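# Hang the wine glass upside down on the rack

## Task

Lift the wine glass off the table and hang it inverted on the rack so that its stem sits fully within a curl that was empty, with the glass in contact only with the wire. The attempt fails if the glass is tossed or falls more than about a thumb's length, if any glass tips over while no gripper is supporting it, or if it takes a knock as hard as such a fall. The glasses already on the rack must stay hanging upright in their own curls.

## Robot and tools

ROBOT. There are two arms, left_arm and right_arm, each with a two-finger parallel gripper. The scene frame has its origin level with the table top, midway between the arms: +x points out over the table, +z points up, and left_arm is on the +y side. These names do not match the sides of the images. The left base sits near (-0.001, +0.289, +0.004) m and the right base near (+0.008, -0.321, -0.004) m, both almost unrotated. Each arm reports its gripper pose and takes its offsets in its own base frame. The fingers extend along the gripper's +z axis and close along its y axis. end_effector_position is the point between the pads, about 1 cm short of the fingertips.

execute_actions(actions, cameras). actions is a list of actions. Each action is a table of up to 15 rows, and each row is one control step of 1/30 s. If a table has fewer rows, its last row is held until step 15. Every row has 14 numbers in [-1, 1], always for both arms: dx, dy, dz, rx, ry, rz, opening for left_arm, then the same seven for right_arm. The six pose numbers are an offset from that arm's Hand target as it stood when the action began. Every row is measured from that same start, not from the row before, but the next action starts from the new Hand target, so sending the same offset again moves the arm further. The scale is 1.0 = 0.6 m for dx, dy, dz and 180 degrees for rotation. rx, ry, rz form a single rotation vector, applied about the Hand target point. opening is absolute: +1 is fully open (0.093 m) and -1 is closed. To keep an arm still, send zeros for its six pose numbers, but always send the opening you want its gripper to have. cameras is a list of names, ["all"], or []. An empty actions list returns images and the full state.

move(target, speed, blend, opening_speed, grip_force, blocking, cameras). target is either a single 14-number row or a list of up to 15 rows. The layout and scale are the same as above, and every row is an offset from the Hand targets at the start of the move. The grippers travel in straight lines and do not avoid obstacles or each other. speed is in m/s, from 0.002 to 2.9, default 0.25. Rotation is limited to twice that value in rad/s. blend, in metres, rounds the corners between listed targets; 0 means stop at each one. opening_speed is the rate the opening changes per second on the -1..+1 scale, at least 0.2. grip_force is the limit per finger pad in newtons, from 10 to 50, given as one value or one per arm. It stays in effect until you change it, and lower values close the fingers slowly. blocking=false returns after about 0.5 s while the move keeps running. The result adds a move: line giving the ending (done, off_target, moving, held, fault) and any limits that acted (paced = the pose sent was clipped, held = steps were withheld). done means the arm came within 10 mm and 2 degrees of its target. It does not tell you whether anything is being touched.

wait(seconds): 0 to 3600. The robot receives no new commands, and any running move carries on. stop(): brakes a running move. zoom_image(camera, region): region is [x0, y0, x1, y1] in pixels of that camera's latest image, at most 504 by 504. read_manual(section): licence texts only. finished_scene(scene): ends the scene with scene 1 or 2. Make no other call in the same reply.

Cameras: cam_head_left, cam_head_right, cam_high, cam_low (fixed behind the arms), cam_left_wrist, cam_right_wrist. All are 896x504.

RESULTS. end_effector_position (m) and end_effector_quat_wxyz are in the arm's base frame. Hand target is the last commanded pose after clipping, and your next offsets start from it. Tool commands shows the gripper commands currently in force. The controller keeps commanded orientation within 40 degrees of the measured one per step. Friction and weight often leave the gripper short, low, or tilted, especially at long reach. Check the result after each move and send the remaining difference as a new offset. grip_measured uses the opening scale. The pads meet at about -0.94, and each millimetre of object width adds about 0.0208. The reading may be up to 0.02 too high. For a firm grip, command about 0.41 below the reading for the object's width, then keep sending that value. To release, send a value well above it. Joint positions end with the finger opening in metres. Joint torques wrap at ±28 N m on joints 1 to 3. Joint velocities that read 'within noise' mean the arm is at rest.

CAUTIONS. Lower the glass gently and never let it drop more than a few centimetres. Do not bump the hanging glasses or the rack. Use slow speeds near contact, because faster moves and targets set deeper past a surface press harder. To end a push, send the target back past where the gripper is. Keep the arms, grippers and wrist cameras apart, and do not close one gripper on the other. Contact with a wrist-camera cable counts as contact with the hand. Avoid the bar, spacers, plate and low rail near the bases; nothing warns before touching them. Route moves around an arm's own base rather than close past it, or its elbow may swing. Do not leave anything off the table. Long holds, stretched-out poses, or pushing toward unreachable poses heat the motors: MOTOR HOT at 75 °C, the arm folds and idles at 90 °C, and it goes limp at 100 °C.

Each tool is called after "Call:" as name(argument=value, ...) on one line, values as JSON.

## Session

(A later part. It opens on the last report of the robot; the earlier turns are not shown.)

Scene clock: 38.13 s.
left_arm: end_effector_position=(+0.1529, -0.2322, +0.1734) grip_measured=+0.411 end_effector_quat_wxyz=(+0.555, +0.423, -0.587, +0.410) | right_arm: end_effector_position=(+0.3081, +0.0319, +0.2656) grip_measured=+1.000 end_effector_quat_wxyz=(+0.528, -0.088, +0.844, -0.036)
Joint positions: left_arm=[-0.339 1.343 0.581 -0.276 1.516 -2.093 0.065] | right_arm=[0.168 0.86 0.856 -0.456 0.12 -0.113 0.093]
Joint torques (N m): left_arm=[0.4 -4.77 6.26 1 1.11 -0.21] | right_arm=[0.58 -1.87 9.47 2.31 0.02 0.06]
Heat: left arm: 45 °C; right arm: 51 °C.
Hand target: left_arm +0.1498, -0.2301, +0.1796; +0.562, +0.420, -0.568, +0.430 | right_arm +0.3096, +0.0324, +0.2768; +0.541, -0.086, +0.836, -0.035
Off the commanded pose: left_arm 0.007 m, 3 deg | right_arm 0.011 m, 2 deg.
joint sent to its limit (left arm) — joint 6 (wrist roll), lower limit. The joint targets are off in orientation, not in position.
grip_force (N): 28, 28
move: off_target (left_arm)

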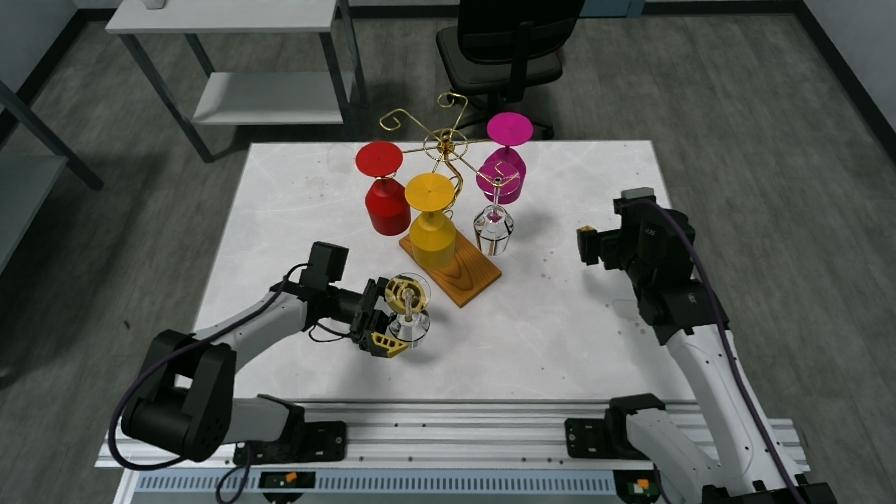

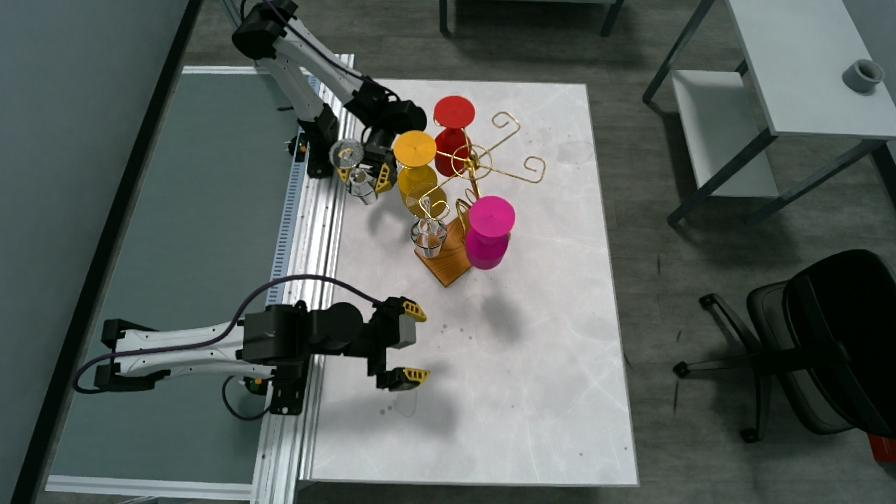

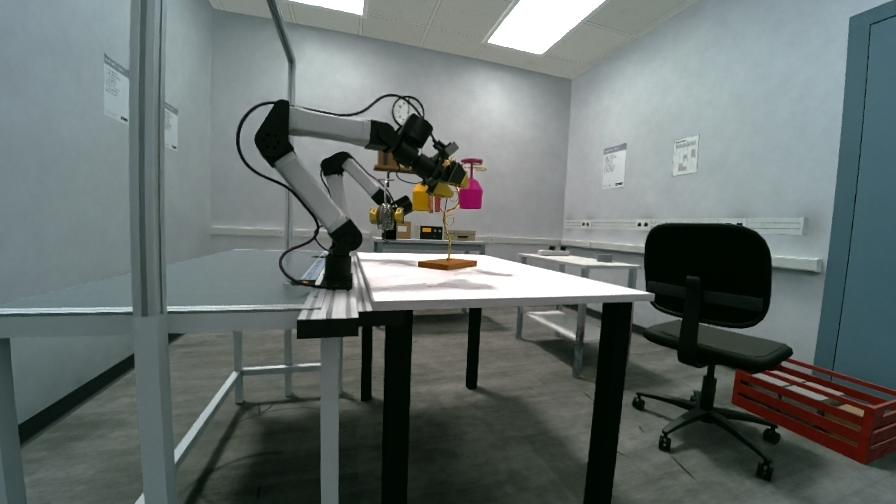

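Call:
move(target=[[0,0,0,0,0,0,0,-0.19,0.1,0,0.155,-0.0495,0.522,1],[0,0,0,0,0,0,0,-0.241,0.366,-0.025,0.155,-0.0495,0.522,1]], cameras=["cam_head_left","cam_head_right","cam_high","cam_low","cam_right_wrist"], speed=0.3, blend=0.03)

Call:
zoom_image(camera="cam_head_left", region=[340, 200, 540, 400])

Call:
zoom_image(camera="cam_low", region=[290, 110, 540, 280])

Scene clock: 42.33 s.
left_arm: end_effector_position=(+0.1528, -0.2322, +0.1735) grip_measured=+0.411 end_effector_quat_wxyz=(+0.556, +0.422, -0.587, +0.410) | right_arm: end_effector_position=(+0.1966, +0.1072, +0.2748) grip_measured=+1.000 end_effector_quat_wxyz=(+0.573, -0.403, +0.590, +0.401)
Joint positions: left_arm=[-0.339 1.343 0.581 -0.276 1.517 -2.093 0.065] | right_arm=[-0.352 0.956 0.789 -1.032 -1.547 -1.187 0.093]
Joint torques (N m): left_arm=[0.53 -4.77 6.28 1.01 1.08 -0.21] | right_arm=[0.1 -1.16 7.3 0.79 -0.65 0.04]
Heat: left arm: 46 °C; right arm: 51 °C.
Hand target: left_arm +0.1498, -0.2301, +0.1796; +0.562, +0.420, -0.568, +0.430 | right_arm +0.1976, +0.1060, +0.2751; +0.574, -0.402, +0.591, +0.399 (not the last commanded pose)
Off the commanded pose: left_arm 0.007 m, 3 deg | right_arm 0.149 m, 31 deg.
joint sent to its limit (left arm) — joint 6 (wrist roll), lower limit. The joint targets are off in orientation, not in position.
grip_force (N): 28, 28
move: held (right_arm; a check stopped the path); path passed 1 of 2 targets; limits=held
pose unreachable (right arm): on one or more control steps of this call, first in action 0 (counted from 0), this arm could not follow its commanded pose, so it was not sent that pose on those steps. It may still have moved: this result reports where it is.
cause: moving toward the commanded pose would bring two parts of the arm too close to each other (its wrist (the part past joint 4) and its wrist camera, with joints 5 (wrist yaw) and 6 (wrist roll) between them, 5 mm apart when it was first held).

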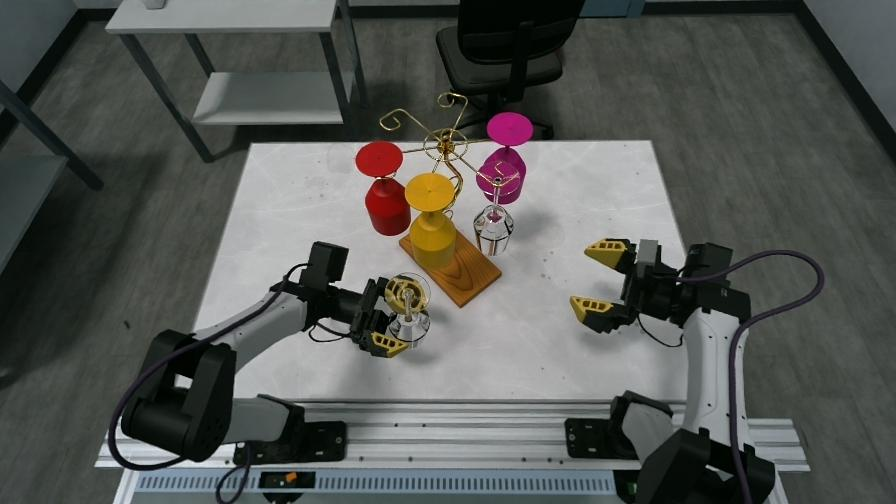

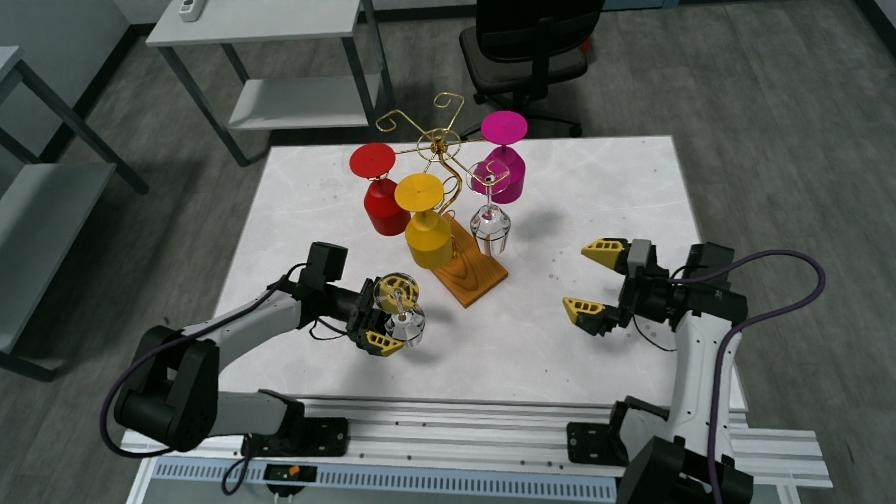

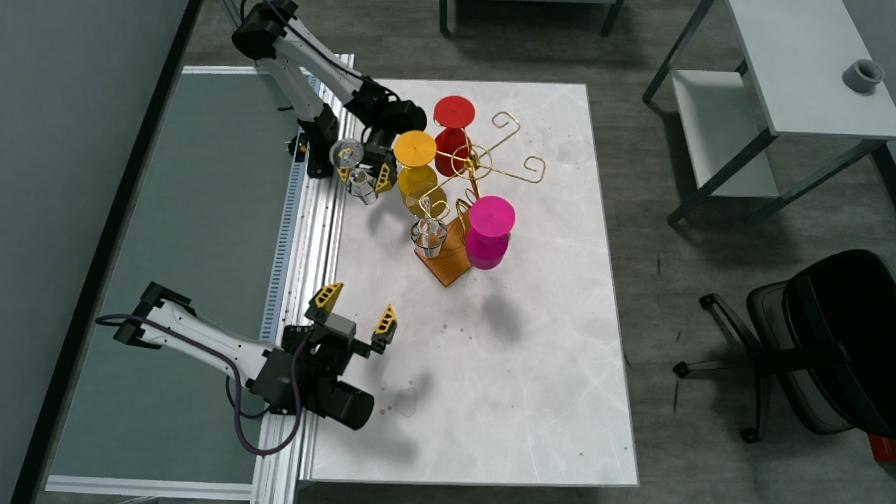

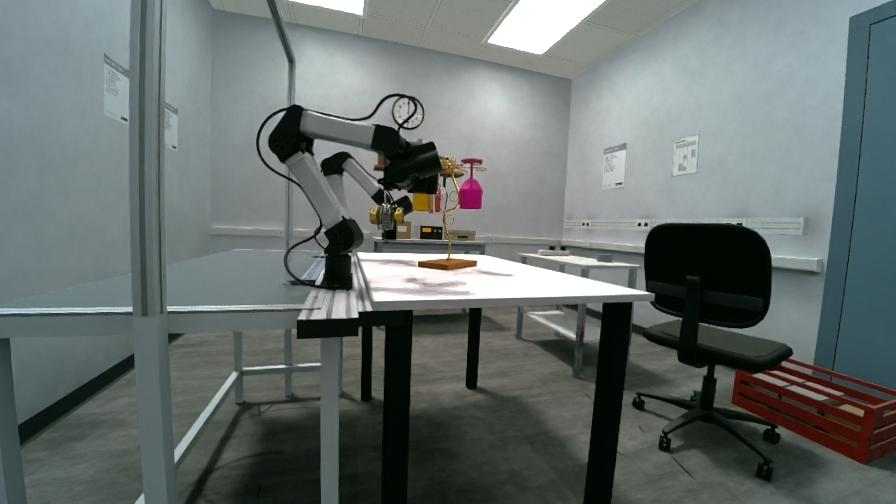

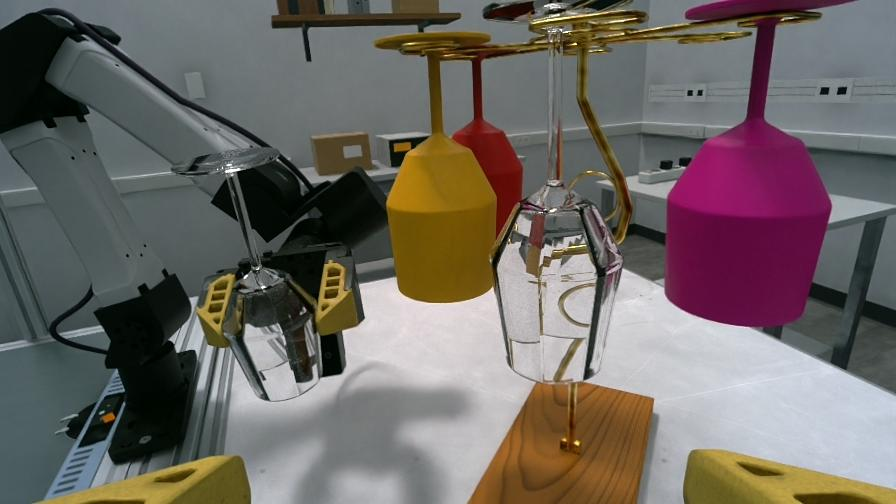

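Scaled by 2.520 from the camera's image (finer frame: 1280x720).

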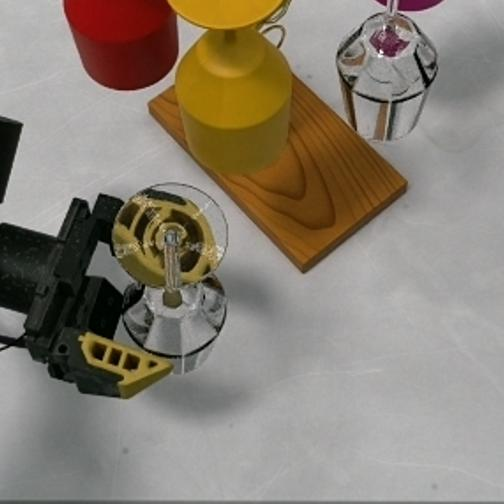

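Scaled by 2.016 from the camera's image (finer frame: 1280x720).

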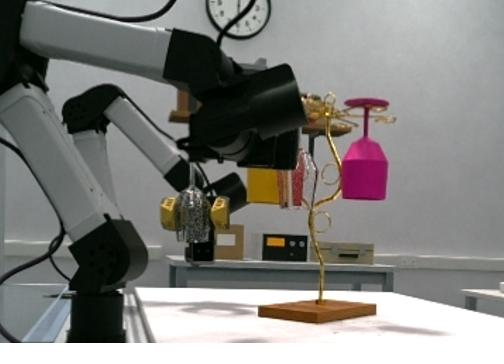

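Call:
move(target=[[0,0,0,0,0,0,0,-0.046,0.16,0,0,0,-0.02,1],[0,0,0,0,0,0,0,-0.1,0.3,-0.017,0,0,0.057,1]], cameras=["cam_head_left","cam_head_right","cam_high","cam_low","cam_right_wrist"], speed=0.25, blend=0.03)

Call:
zoom_image(camera="cam_head_left", region=[340, 200, 540, 400])

Call:
zoom_image(camera="cam_high", region=[290, 100, 440, 300])

Scene clock: 45.43 s.
left_arm: end_effector_position=(+0.1528, -0.2322, +0.1735) grip_measured=+0.411 end_effector_quat_wxyz=(+0.556, +0.422, -0.587, +0.410) | right_arm: end_effector_position=(+0.1378, +0.2856, +0.2646) grip_measured=+1.000 end_effector_quat_wxyz=(+0.530, -0.457, +0.556, +0.448)
Joint positions: left_arm=[-0.339 1.343 0.581 -0.276 1.517 -2.093 0.065] | right_arm=[0.841 0.803 0.446 0.314 -0.547 -0.009 0.093]
Joint torques (N m): left_arm=[0.43 -4.78 6.45 1 1.08 -0.21] | right_arm=[1.11 -1.36 7.1 2.45 0.08 0.09]
Heat: left arm: 46 °C; right arm: 51 °C.
Hand target: left_arm +0.1498, -0.2301, +0.1796; +0.562, +0.420, -0.568, +0.430 | right_arm +0.1376, +0.2860, +0.2650; +0.536, -0.454, +0.552, +0.449
Off the commanded pose: left_arm 0.007 m, 3 deg | right_arm 0.000 m, 1 deg.
joint sent to its limit (left arm) — joint 6 (wrist roll), lower limit. The joint targets are off in orientation, not in position.
grip_force (N): 28, 28
move: done

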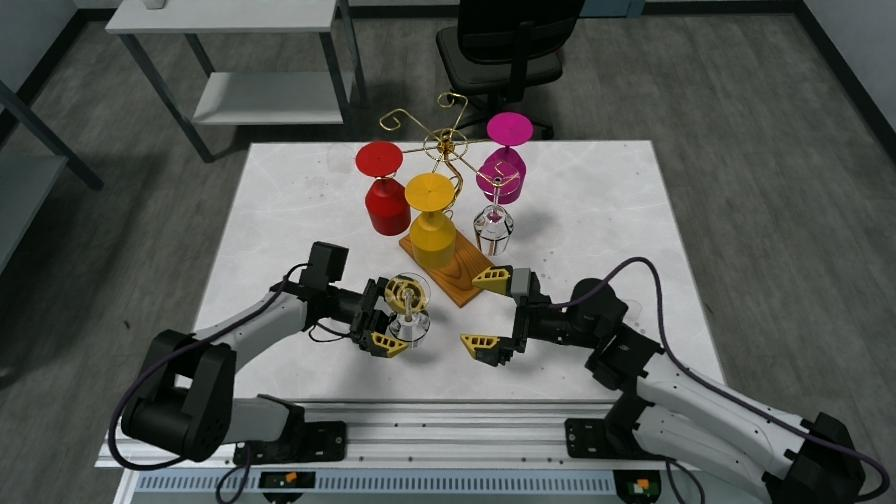

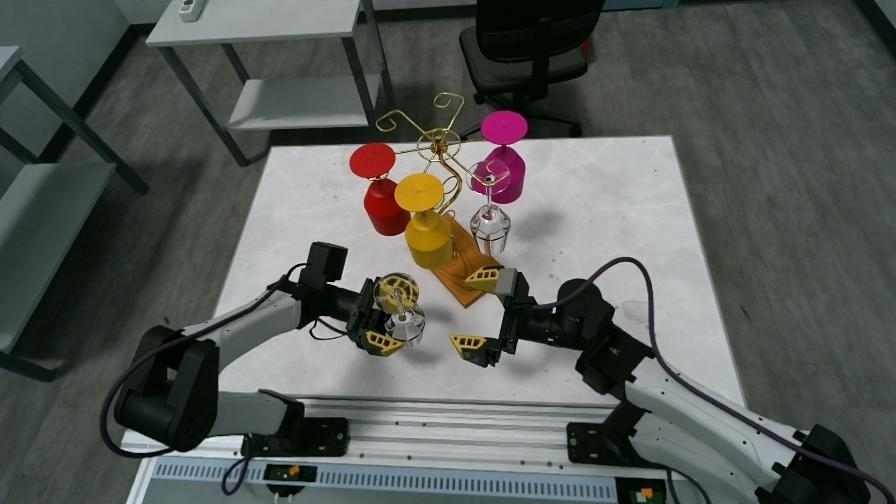

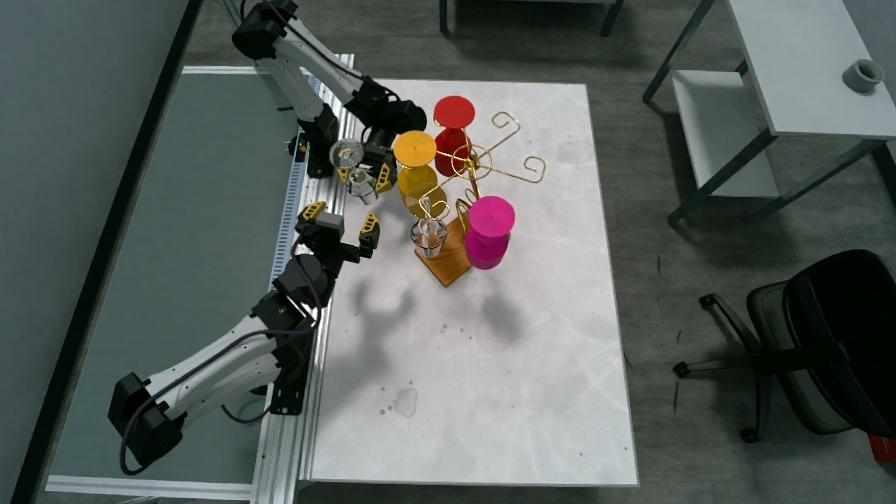

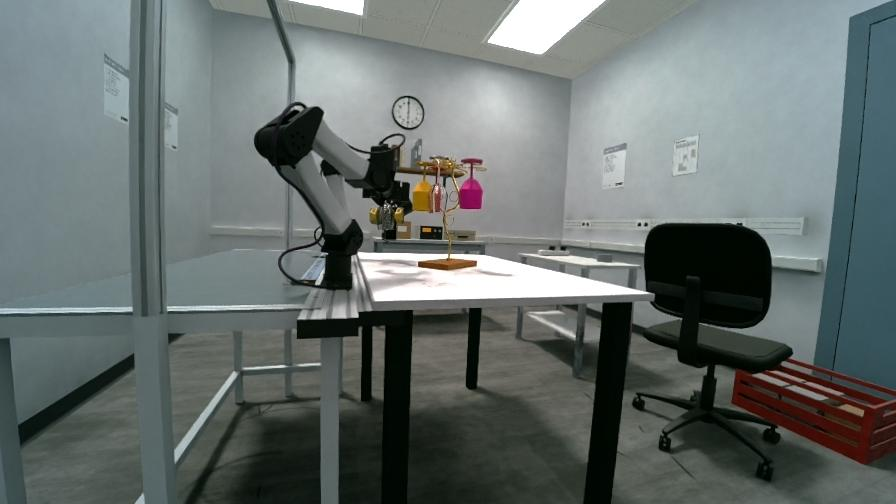

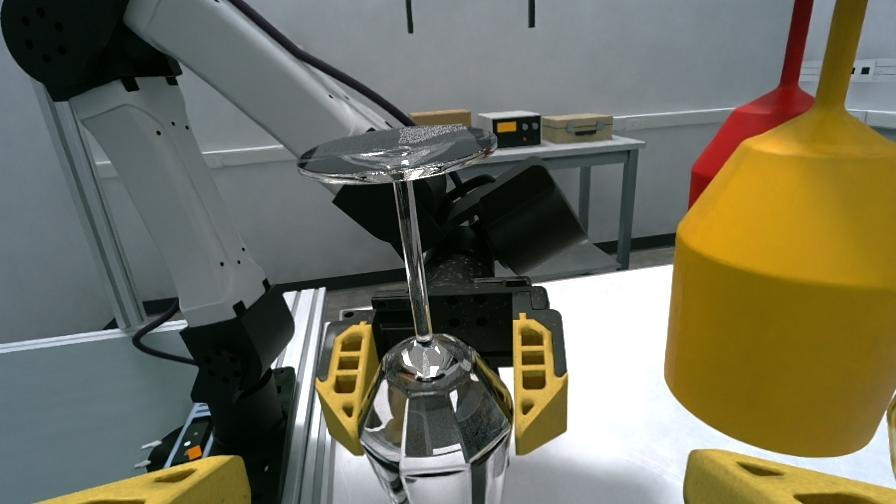

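Scaled by 2.520 from the camera's image (finer frame: 1280x720).

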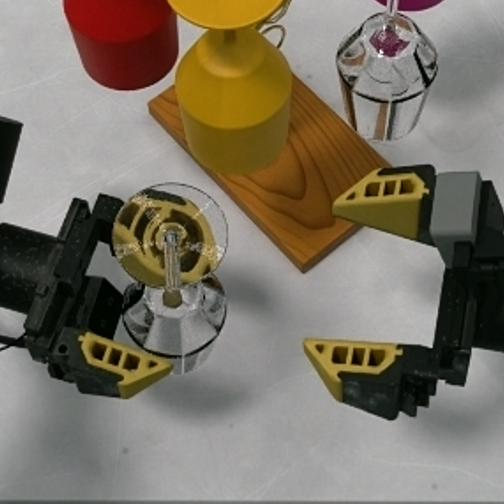

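Scaled by 2.520 from the camera's image (finer frame: 1280x720).

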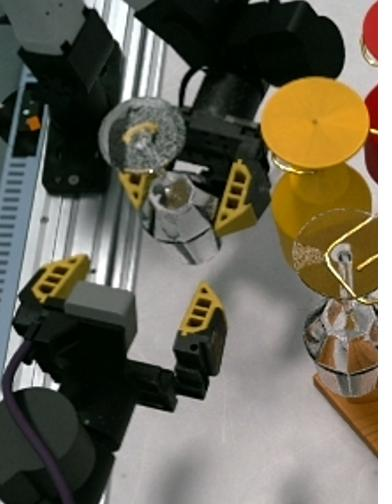

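Call:
move(target=[0,0,0,0,0,0,0,0.0145,0.09,0,0,0,0,1], cameras=["cam_head_left","cam_head_right","cam_high","cam_low","cam_right_wrist"], speed=0.15)

Call:
zoom_image(camera="cam_head_left", region=[360, 240, 500, 380])

Call:
zoom_image(camera="cam_high", region=[300, 110, 420, 250])

Call:
zoom_image(camera="cam_low", region=[340, 140, 460, 260])

Scene clock: 47.27 s.
left_arm: end_effector_position=(+0.1528, -0.2322, +0.1735) grip_measured=+0.411 end_effector_quat_wxyz=(+0.556, +0.422, -0.587, +0.410) | right_arm: end_effector_position=(+0.1427, +0.3328, +0.2404) grip_measured=+1.000 end_effector_quat_wxyz=(+0.514, -0.462, +0.572, +0.442)
Joint positions: left_arm=[-0.339 1.343 0.581 -0.276 1.517 -2.093 0.065] | right_arm=[0.98 1.056 0.482 0.485 -0.409 -0.004 0.093]
Joint torques (N m): left_arm=[0.44 -4.86 6.28 0.99 1.09 -0.21] | right_arm=[1.14 -2.11 11.97 2.53 0.09 0.08]
Heat: left arm: 46 °C; right arm: 51 °C.
Hand target: left_arm +0.1498, -0.2301, +0.1796; +0.562, +0.420, -0.568, +0.430 | right_arm +0.1463, +0.3400, +0.2649; +0.536, -0.454, +0.553, +0.449
Off the commanded pose: left_arm 0.007 m, 3 deg | right_arm 0.026 m, 4 deg.
joint sent to its limit (left arm) — joint 6 (wrist roll), lower limit. The joint targets are off in orientation, not in position.
grip_force (N): 28, 28
move: off_target (right_arm)

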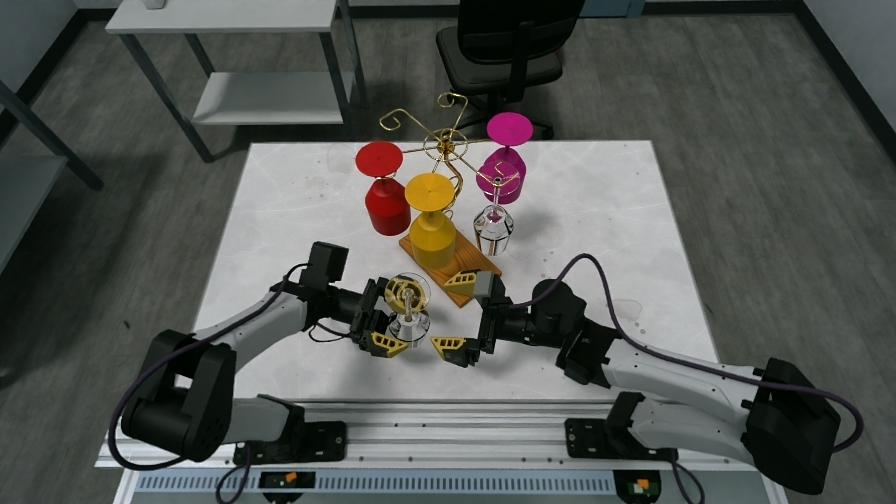

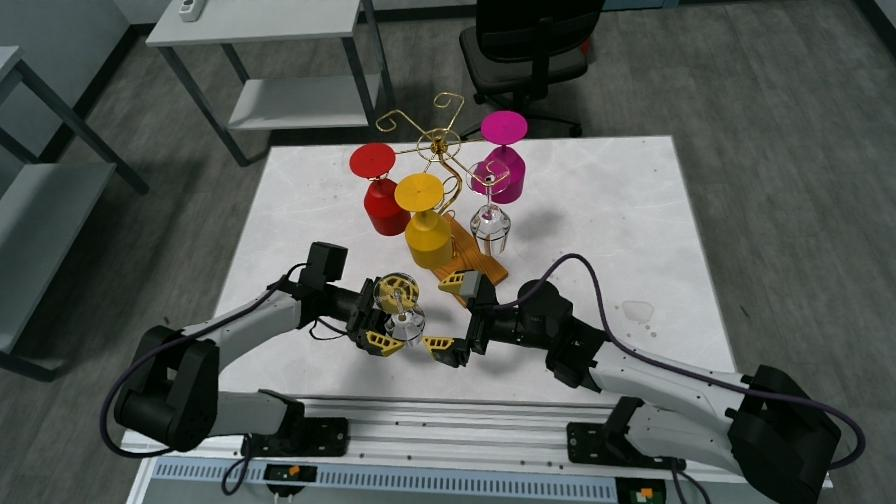

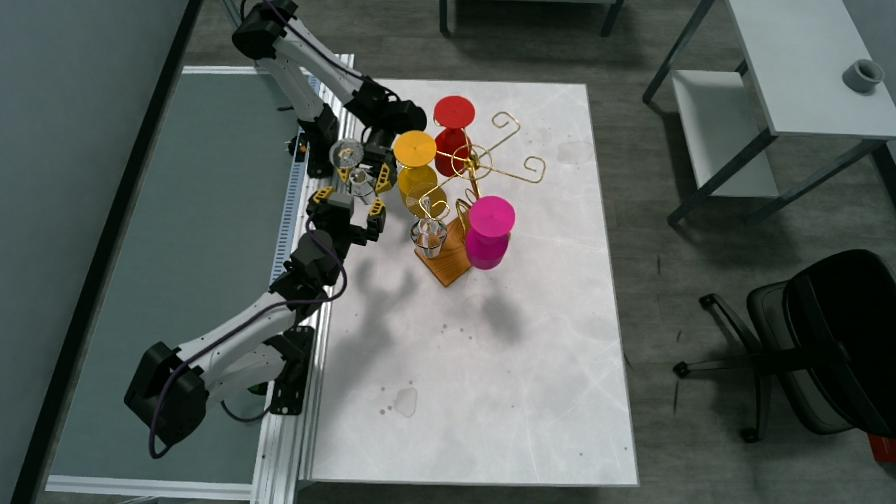

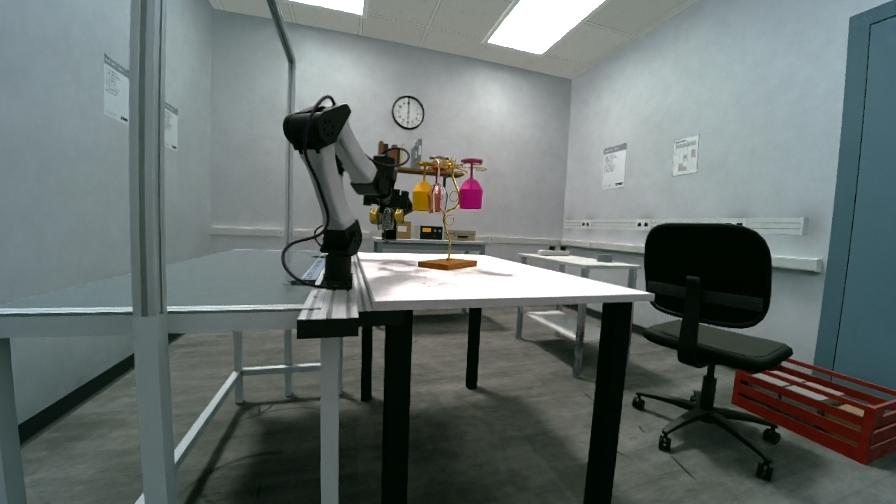

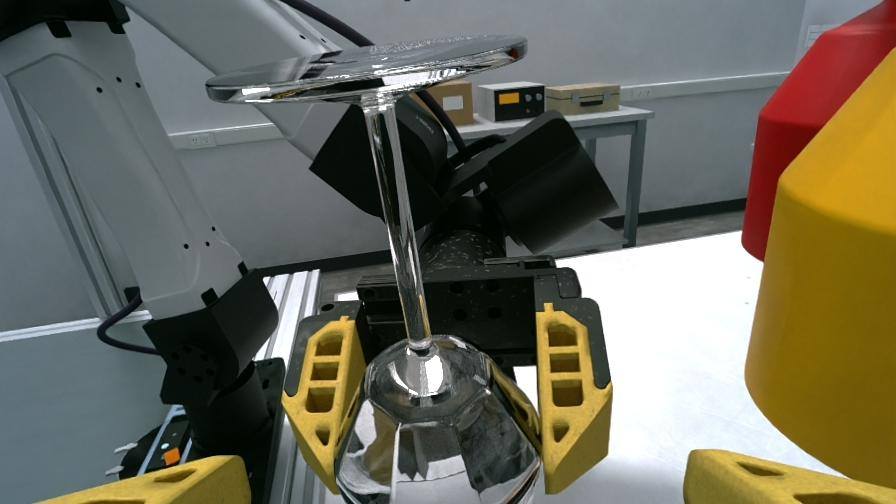

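Scaled by 3.600 from the camera's image (finer frame: 1280x720).

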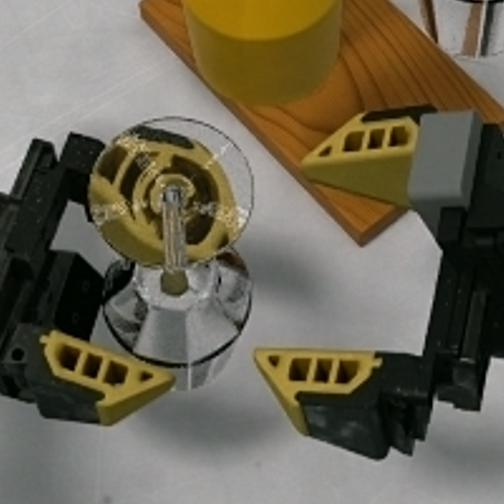

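Scaled by 3.600 from the camera's image (finer frame: 1280x720).

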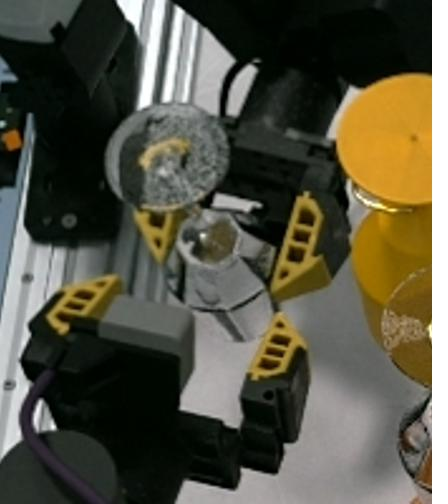

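Scaled by 4.200 from the camera's image (finer frame: 1280x720).

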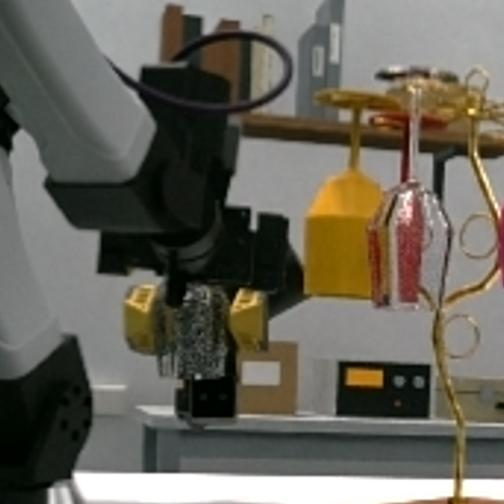

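Call:
move(target=[0,0,0,0,0,0,0,-0.0175,-0.012,0.035,0,0,0,1], cameras=["cam_head_left","cam_right_wrist"], speed=0.15)

Call:
zoom_image(camera="cam_head_left", region=[360, 240, 500, 380])

Scene clock: 48.80 s.
left_arm: end_effector_position=(+0.1528, -0.2322, +0.1735) grip_measured=+0.411 end_effector_quat_wxyz=(+0.556, +0.422, -0.587, +0.410) | right_arm: end_effector_position=(+0.1353, +0.3304, +0.2593) grip_measured=+1.000 end_effector_quat_wxyz=(+0.514, -0.462, +0.572, +0.442)
Joint positions: left_arm=[-0.339 1.343 0.581 -0.276 1.517 -2.093 0.065] | right_arm=[1.005 0.994 0.532 0.374 -0.384 -0.002 0.093]
Joint torques (N m): left_arm=[0.47 -4.75 6.3 1.02 1.09 -0.22] | right_arm=[1.11 -3.73 11.88 2.3 0.11 0.07]
Heat: left arm: 46 °C; right arm: 51 °C.
Hand target: left_arm +0.1498, -0.2301, +0.1796; +0.562, +0.420, -0.568, +0.430 | right_arm +0.1358, +0.3327, +0.2859; +0.536, -0.453, +0.553, +0.449
Off the commanded pose: left_arm 0.007 m, 3 deg | right_arm 0.027 m, 4 deg.
joint sent to its limit (left arm) — joint 6 (wrist roll), lower limit. The joint targets are off in orientation, not in position.
grip_force (N): 28, 28
move: off_target (right_arm)

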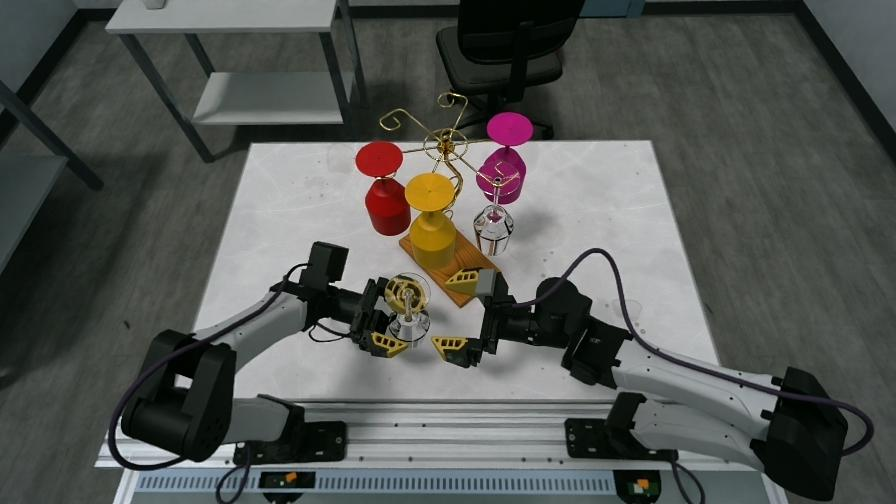

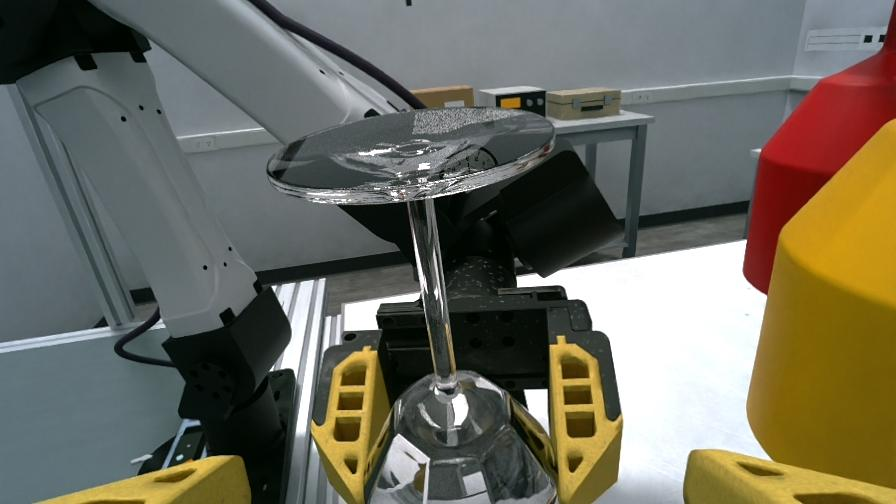

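Scaled by 3.600 from the camera's image (finer frame: 1280x720).

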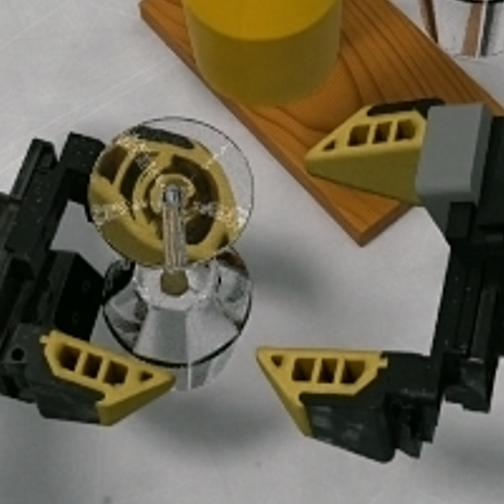

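Call:
move(target=[0,0,0,0,0,0,0,0.018,0.105,0.025,0,0,0,1], cameras=["cam_head_left","cam_right_wrist","cam_high","cam_low"], speed=0.1)

Call:
zoom_image(camera="cam_head_left", region=[360, 240, 500, 380])

Call:
zoom_image(camera="cam_high", region=[300, 110, 420, 250])

Call:
zoom_image(camera="cam_low", region=[340, 140, 460, 260])

Scene clock: 50.40 s.
left_arm: end_effector_position=(+0.1528, -0.2322, +0.1735) grip_measured=+0.411 end_effector_quat_wxyz=(+0.556, +0.422, -0.587, +0.410) | right_arm: end_effector_position=(+0.1441, +0.3883, +0.2761) grip_measured=+1.000 end_effector_quat_wxyz=(+0.515, -0.465, +0.571, +0.440)
Joint positions: left_arm=[-0.339 1.343 0.581 -0.276 1.517 -2.093 0.065] | right_arm=[1.099 1.237 0.731 0.418 -0.29 -0.001 0.093]
Joint torques (N m): left_arm=[0.46 -4.79 6.23 1.02 1.09 -0.2] | right_arm=[1.16 -3.58 12.14 2.6 0.1 0.08]
Heat: left arm: 46 °C; right arm: 51 °C.
Hand target: left_arm +0.1498, -0.2301, +0.1796; +0.562, +0.420, -0.568, +0.430 | right_arm +0.1465, +0.3957, +0.3009; +0.536, -0.454, +0.553, +0.449
Off the commanded pose: left_arm 0.007 m, 3 deg | right_arm 0.026 m, 4 deg.
joint sent to its limit (left arm) — joint 6 (wrist roll), lower limit. The joint targets are off in orientation, not in position.
grip_force (N): 28, 28
move: off_target (right_arm)
Images, in order (width x height): cam_head_left 896x504, cam_high 896x504, cam_low 896x504, cam_right_wrist 896x504.

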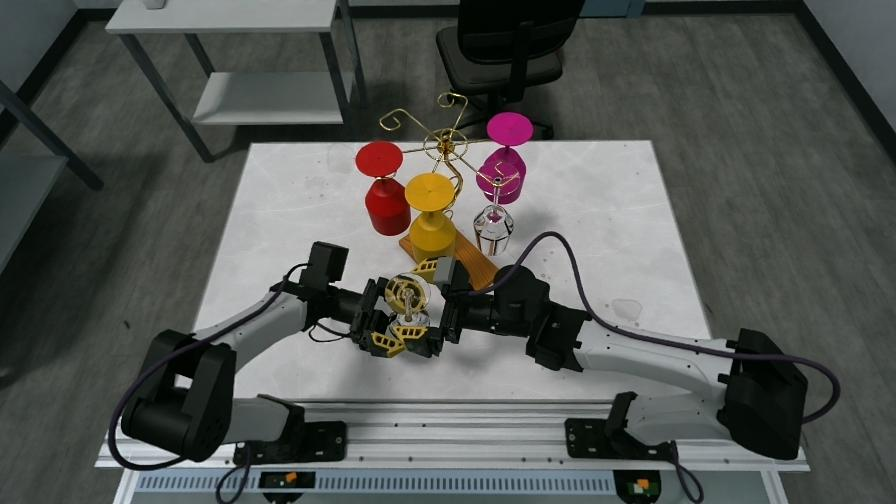

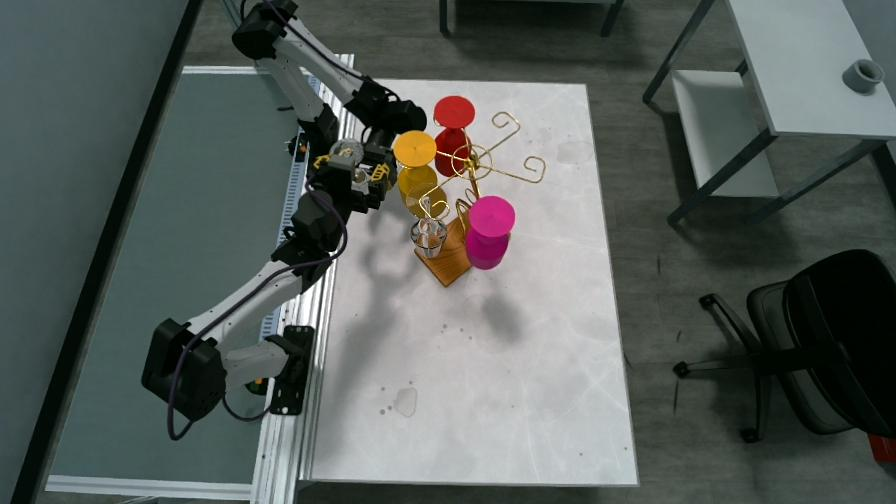

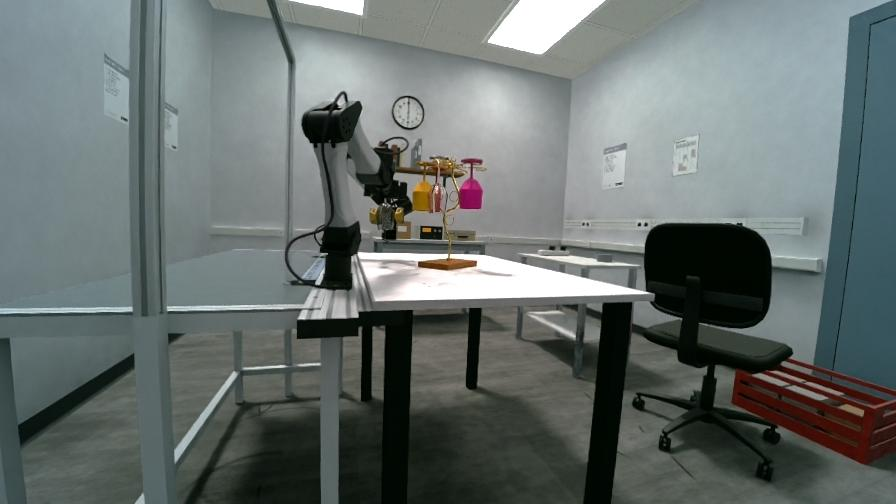

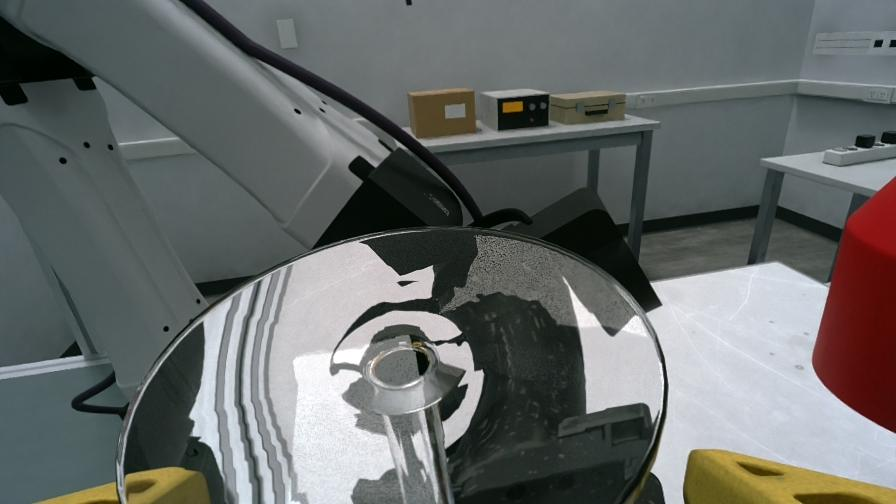

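Scaled by 3.600 from the camera's image (finer frame: 1280x720).

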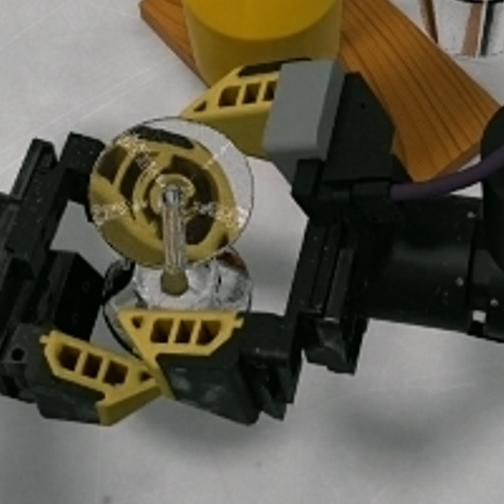

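Scaled by 3.600 from the camera's image (finer frame: 1280x720).

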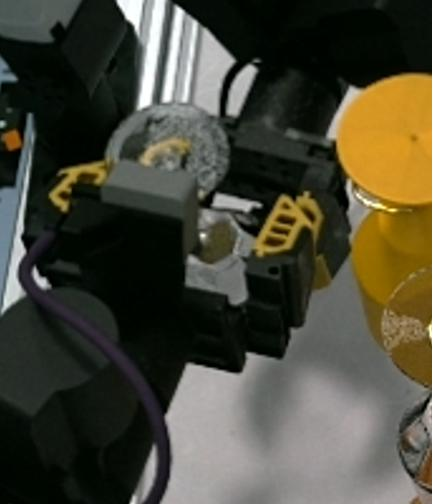

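Scaled by 4.200 from the camera's image (finer frame: 1280x720).

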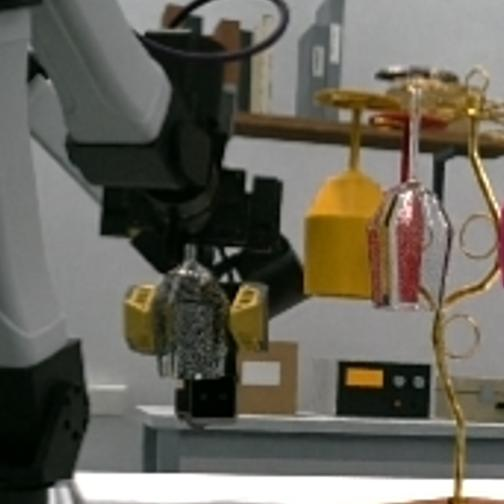

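Call:
move(target=[[0,0,0,0,0,0,0,-0.011,0,-0.008,0,0,0,1],[0,0,0,0,0,0,0,-0.011,0,-0.008,0,0,0,-1]], cameras=["cam_head_left","cam_right_wrist","cam_low"], speed=0.05, grip_force=[28,38])

Call:
zoom_image(camera="cam_head_left", region=[360, 240, 500, 380])

Scene clock: 56.37 s.
left_arm: end_effector_position=(+0.1518, -0.2319, +0.1736) grip_measured=+0.411 end_effector_quat_wxyz=(+0.560, +0.426, -0.583, +0.405) | right_arm: end_effector_position=(+0.1397, +0.3911, +0.2806) grip_measured=-0.927 end_effector_quat_wxyz=(+0.526, -0.466, +0.562, +0.437)
Joint positions: left_arm=[-0.339 1.343 0.581 -0.286 1.521 -2.098 0.065] | right_arm=[1.122 1.237 0.732 0.437 -0.263 -0.017 0.001]
Joint torques (N m): left_arm=[0.36 -4.82 6.28 1.05 1.01 -0.13] | right_arm=[1.06 -3.84 10.37 2.57 0.07 0.25]
Heat: left arm: 46 °C; right arm: 52 °C.
Hand target: left_arm +0.1498, -0.2301, +0.1796; +0.562, +0.420, -0.568, +0.430 | right_arm +0.1401, +0.3958, +0.2961; +0.536, -0.454, +0.553, +0.449
Off the commanded pose: left_arm 0.007 m, 3 deg | right_arm 0.016 m, 3 deg.
joint sent to its limit (left arm) — joint 6 (wrist roll), lower limit. The joint targets are off in orientation, not in position.
grip_force (N): 28, 38
move: off_target (right_arm); target 2's new opening was sent with right_arm's hand 0.016 m and 3 deg from that target
Images, in order (width x height): cam_head_left 896x504, cam_low 896x504, cam_right_wrist 896x504.

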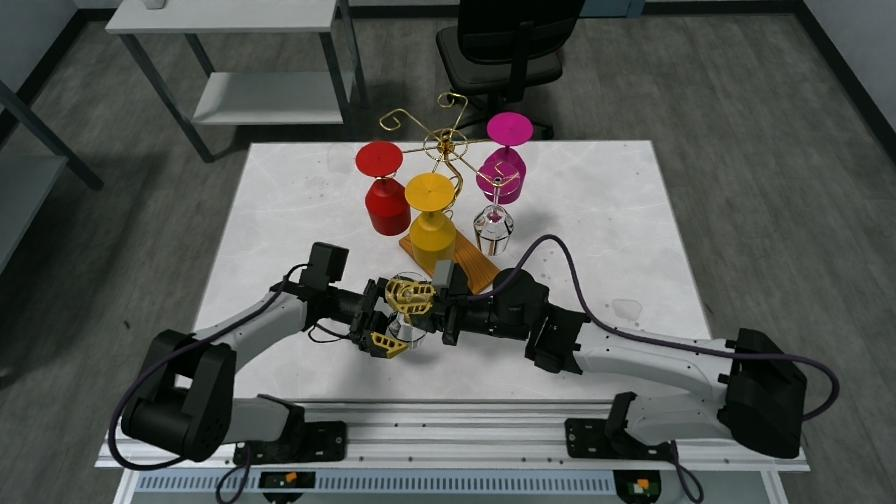

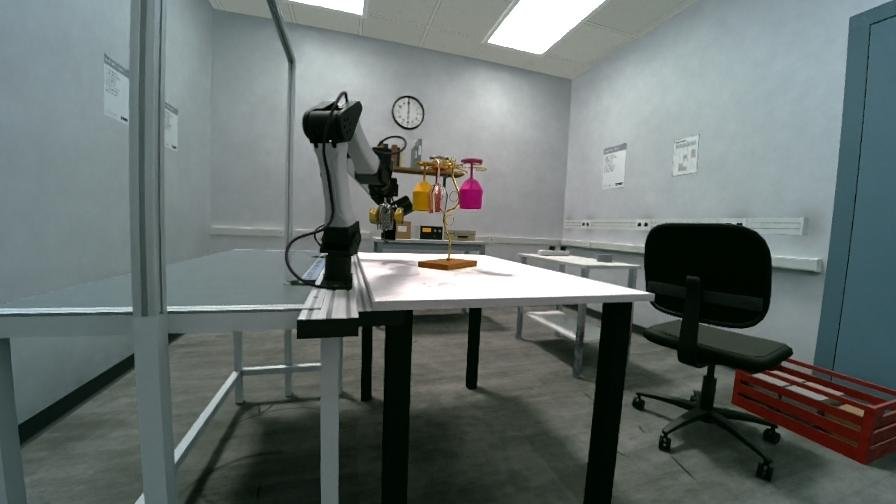

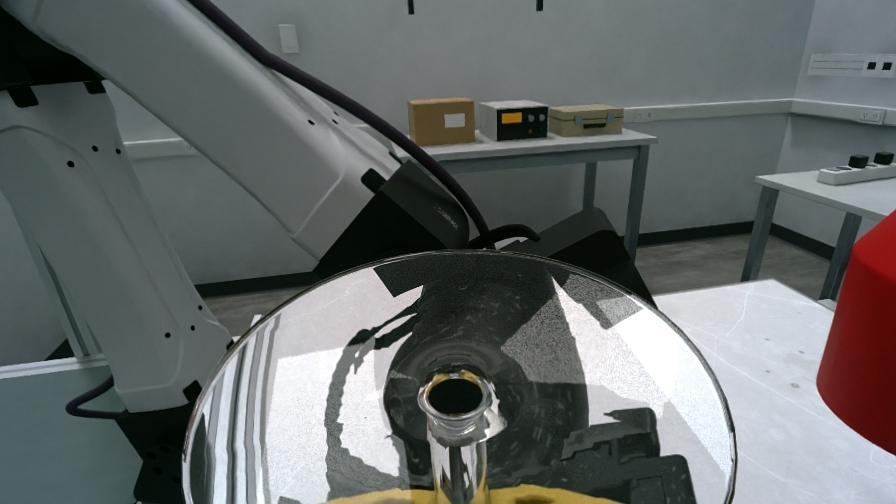

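Scaled by 3.600 from the camera's image (finer frame: 1280x720).

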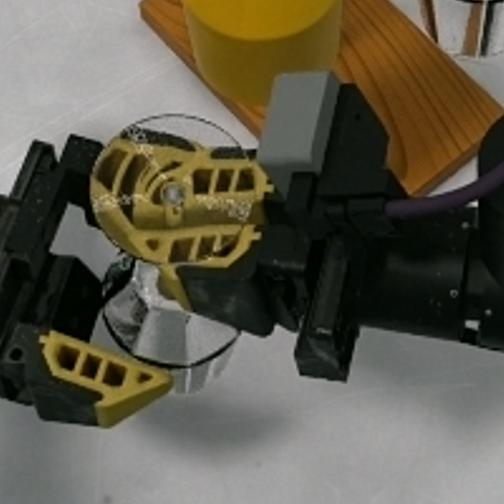

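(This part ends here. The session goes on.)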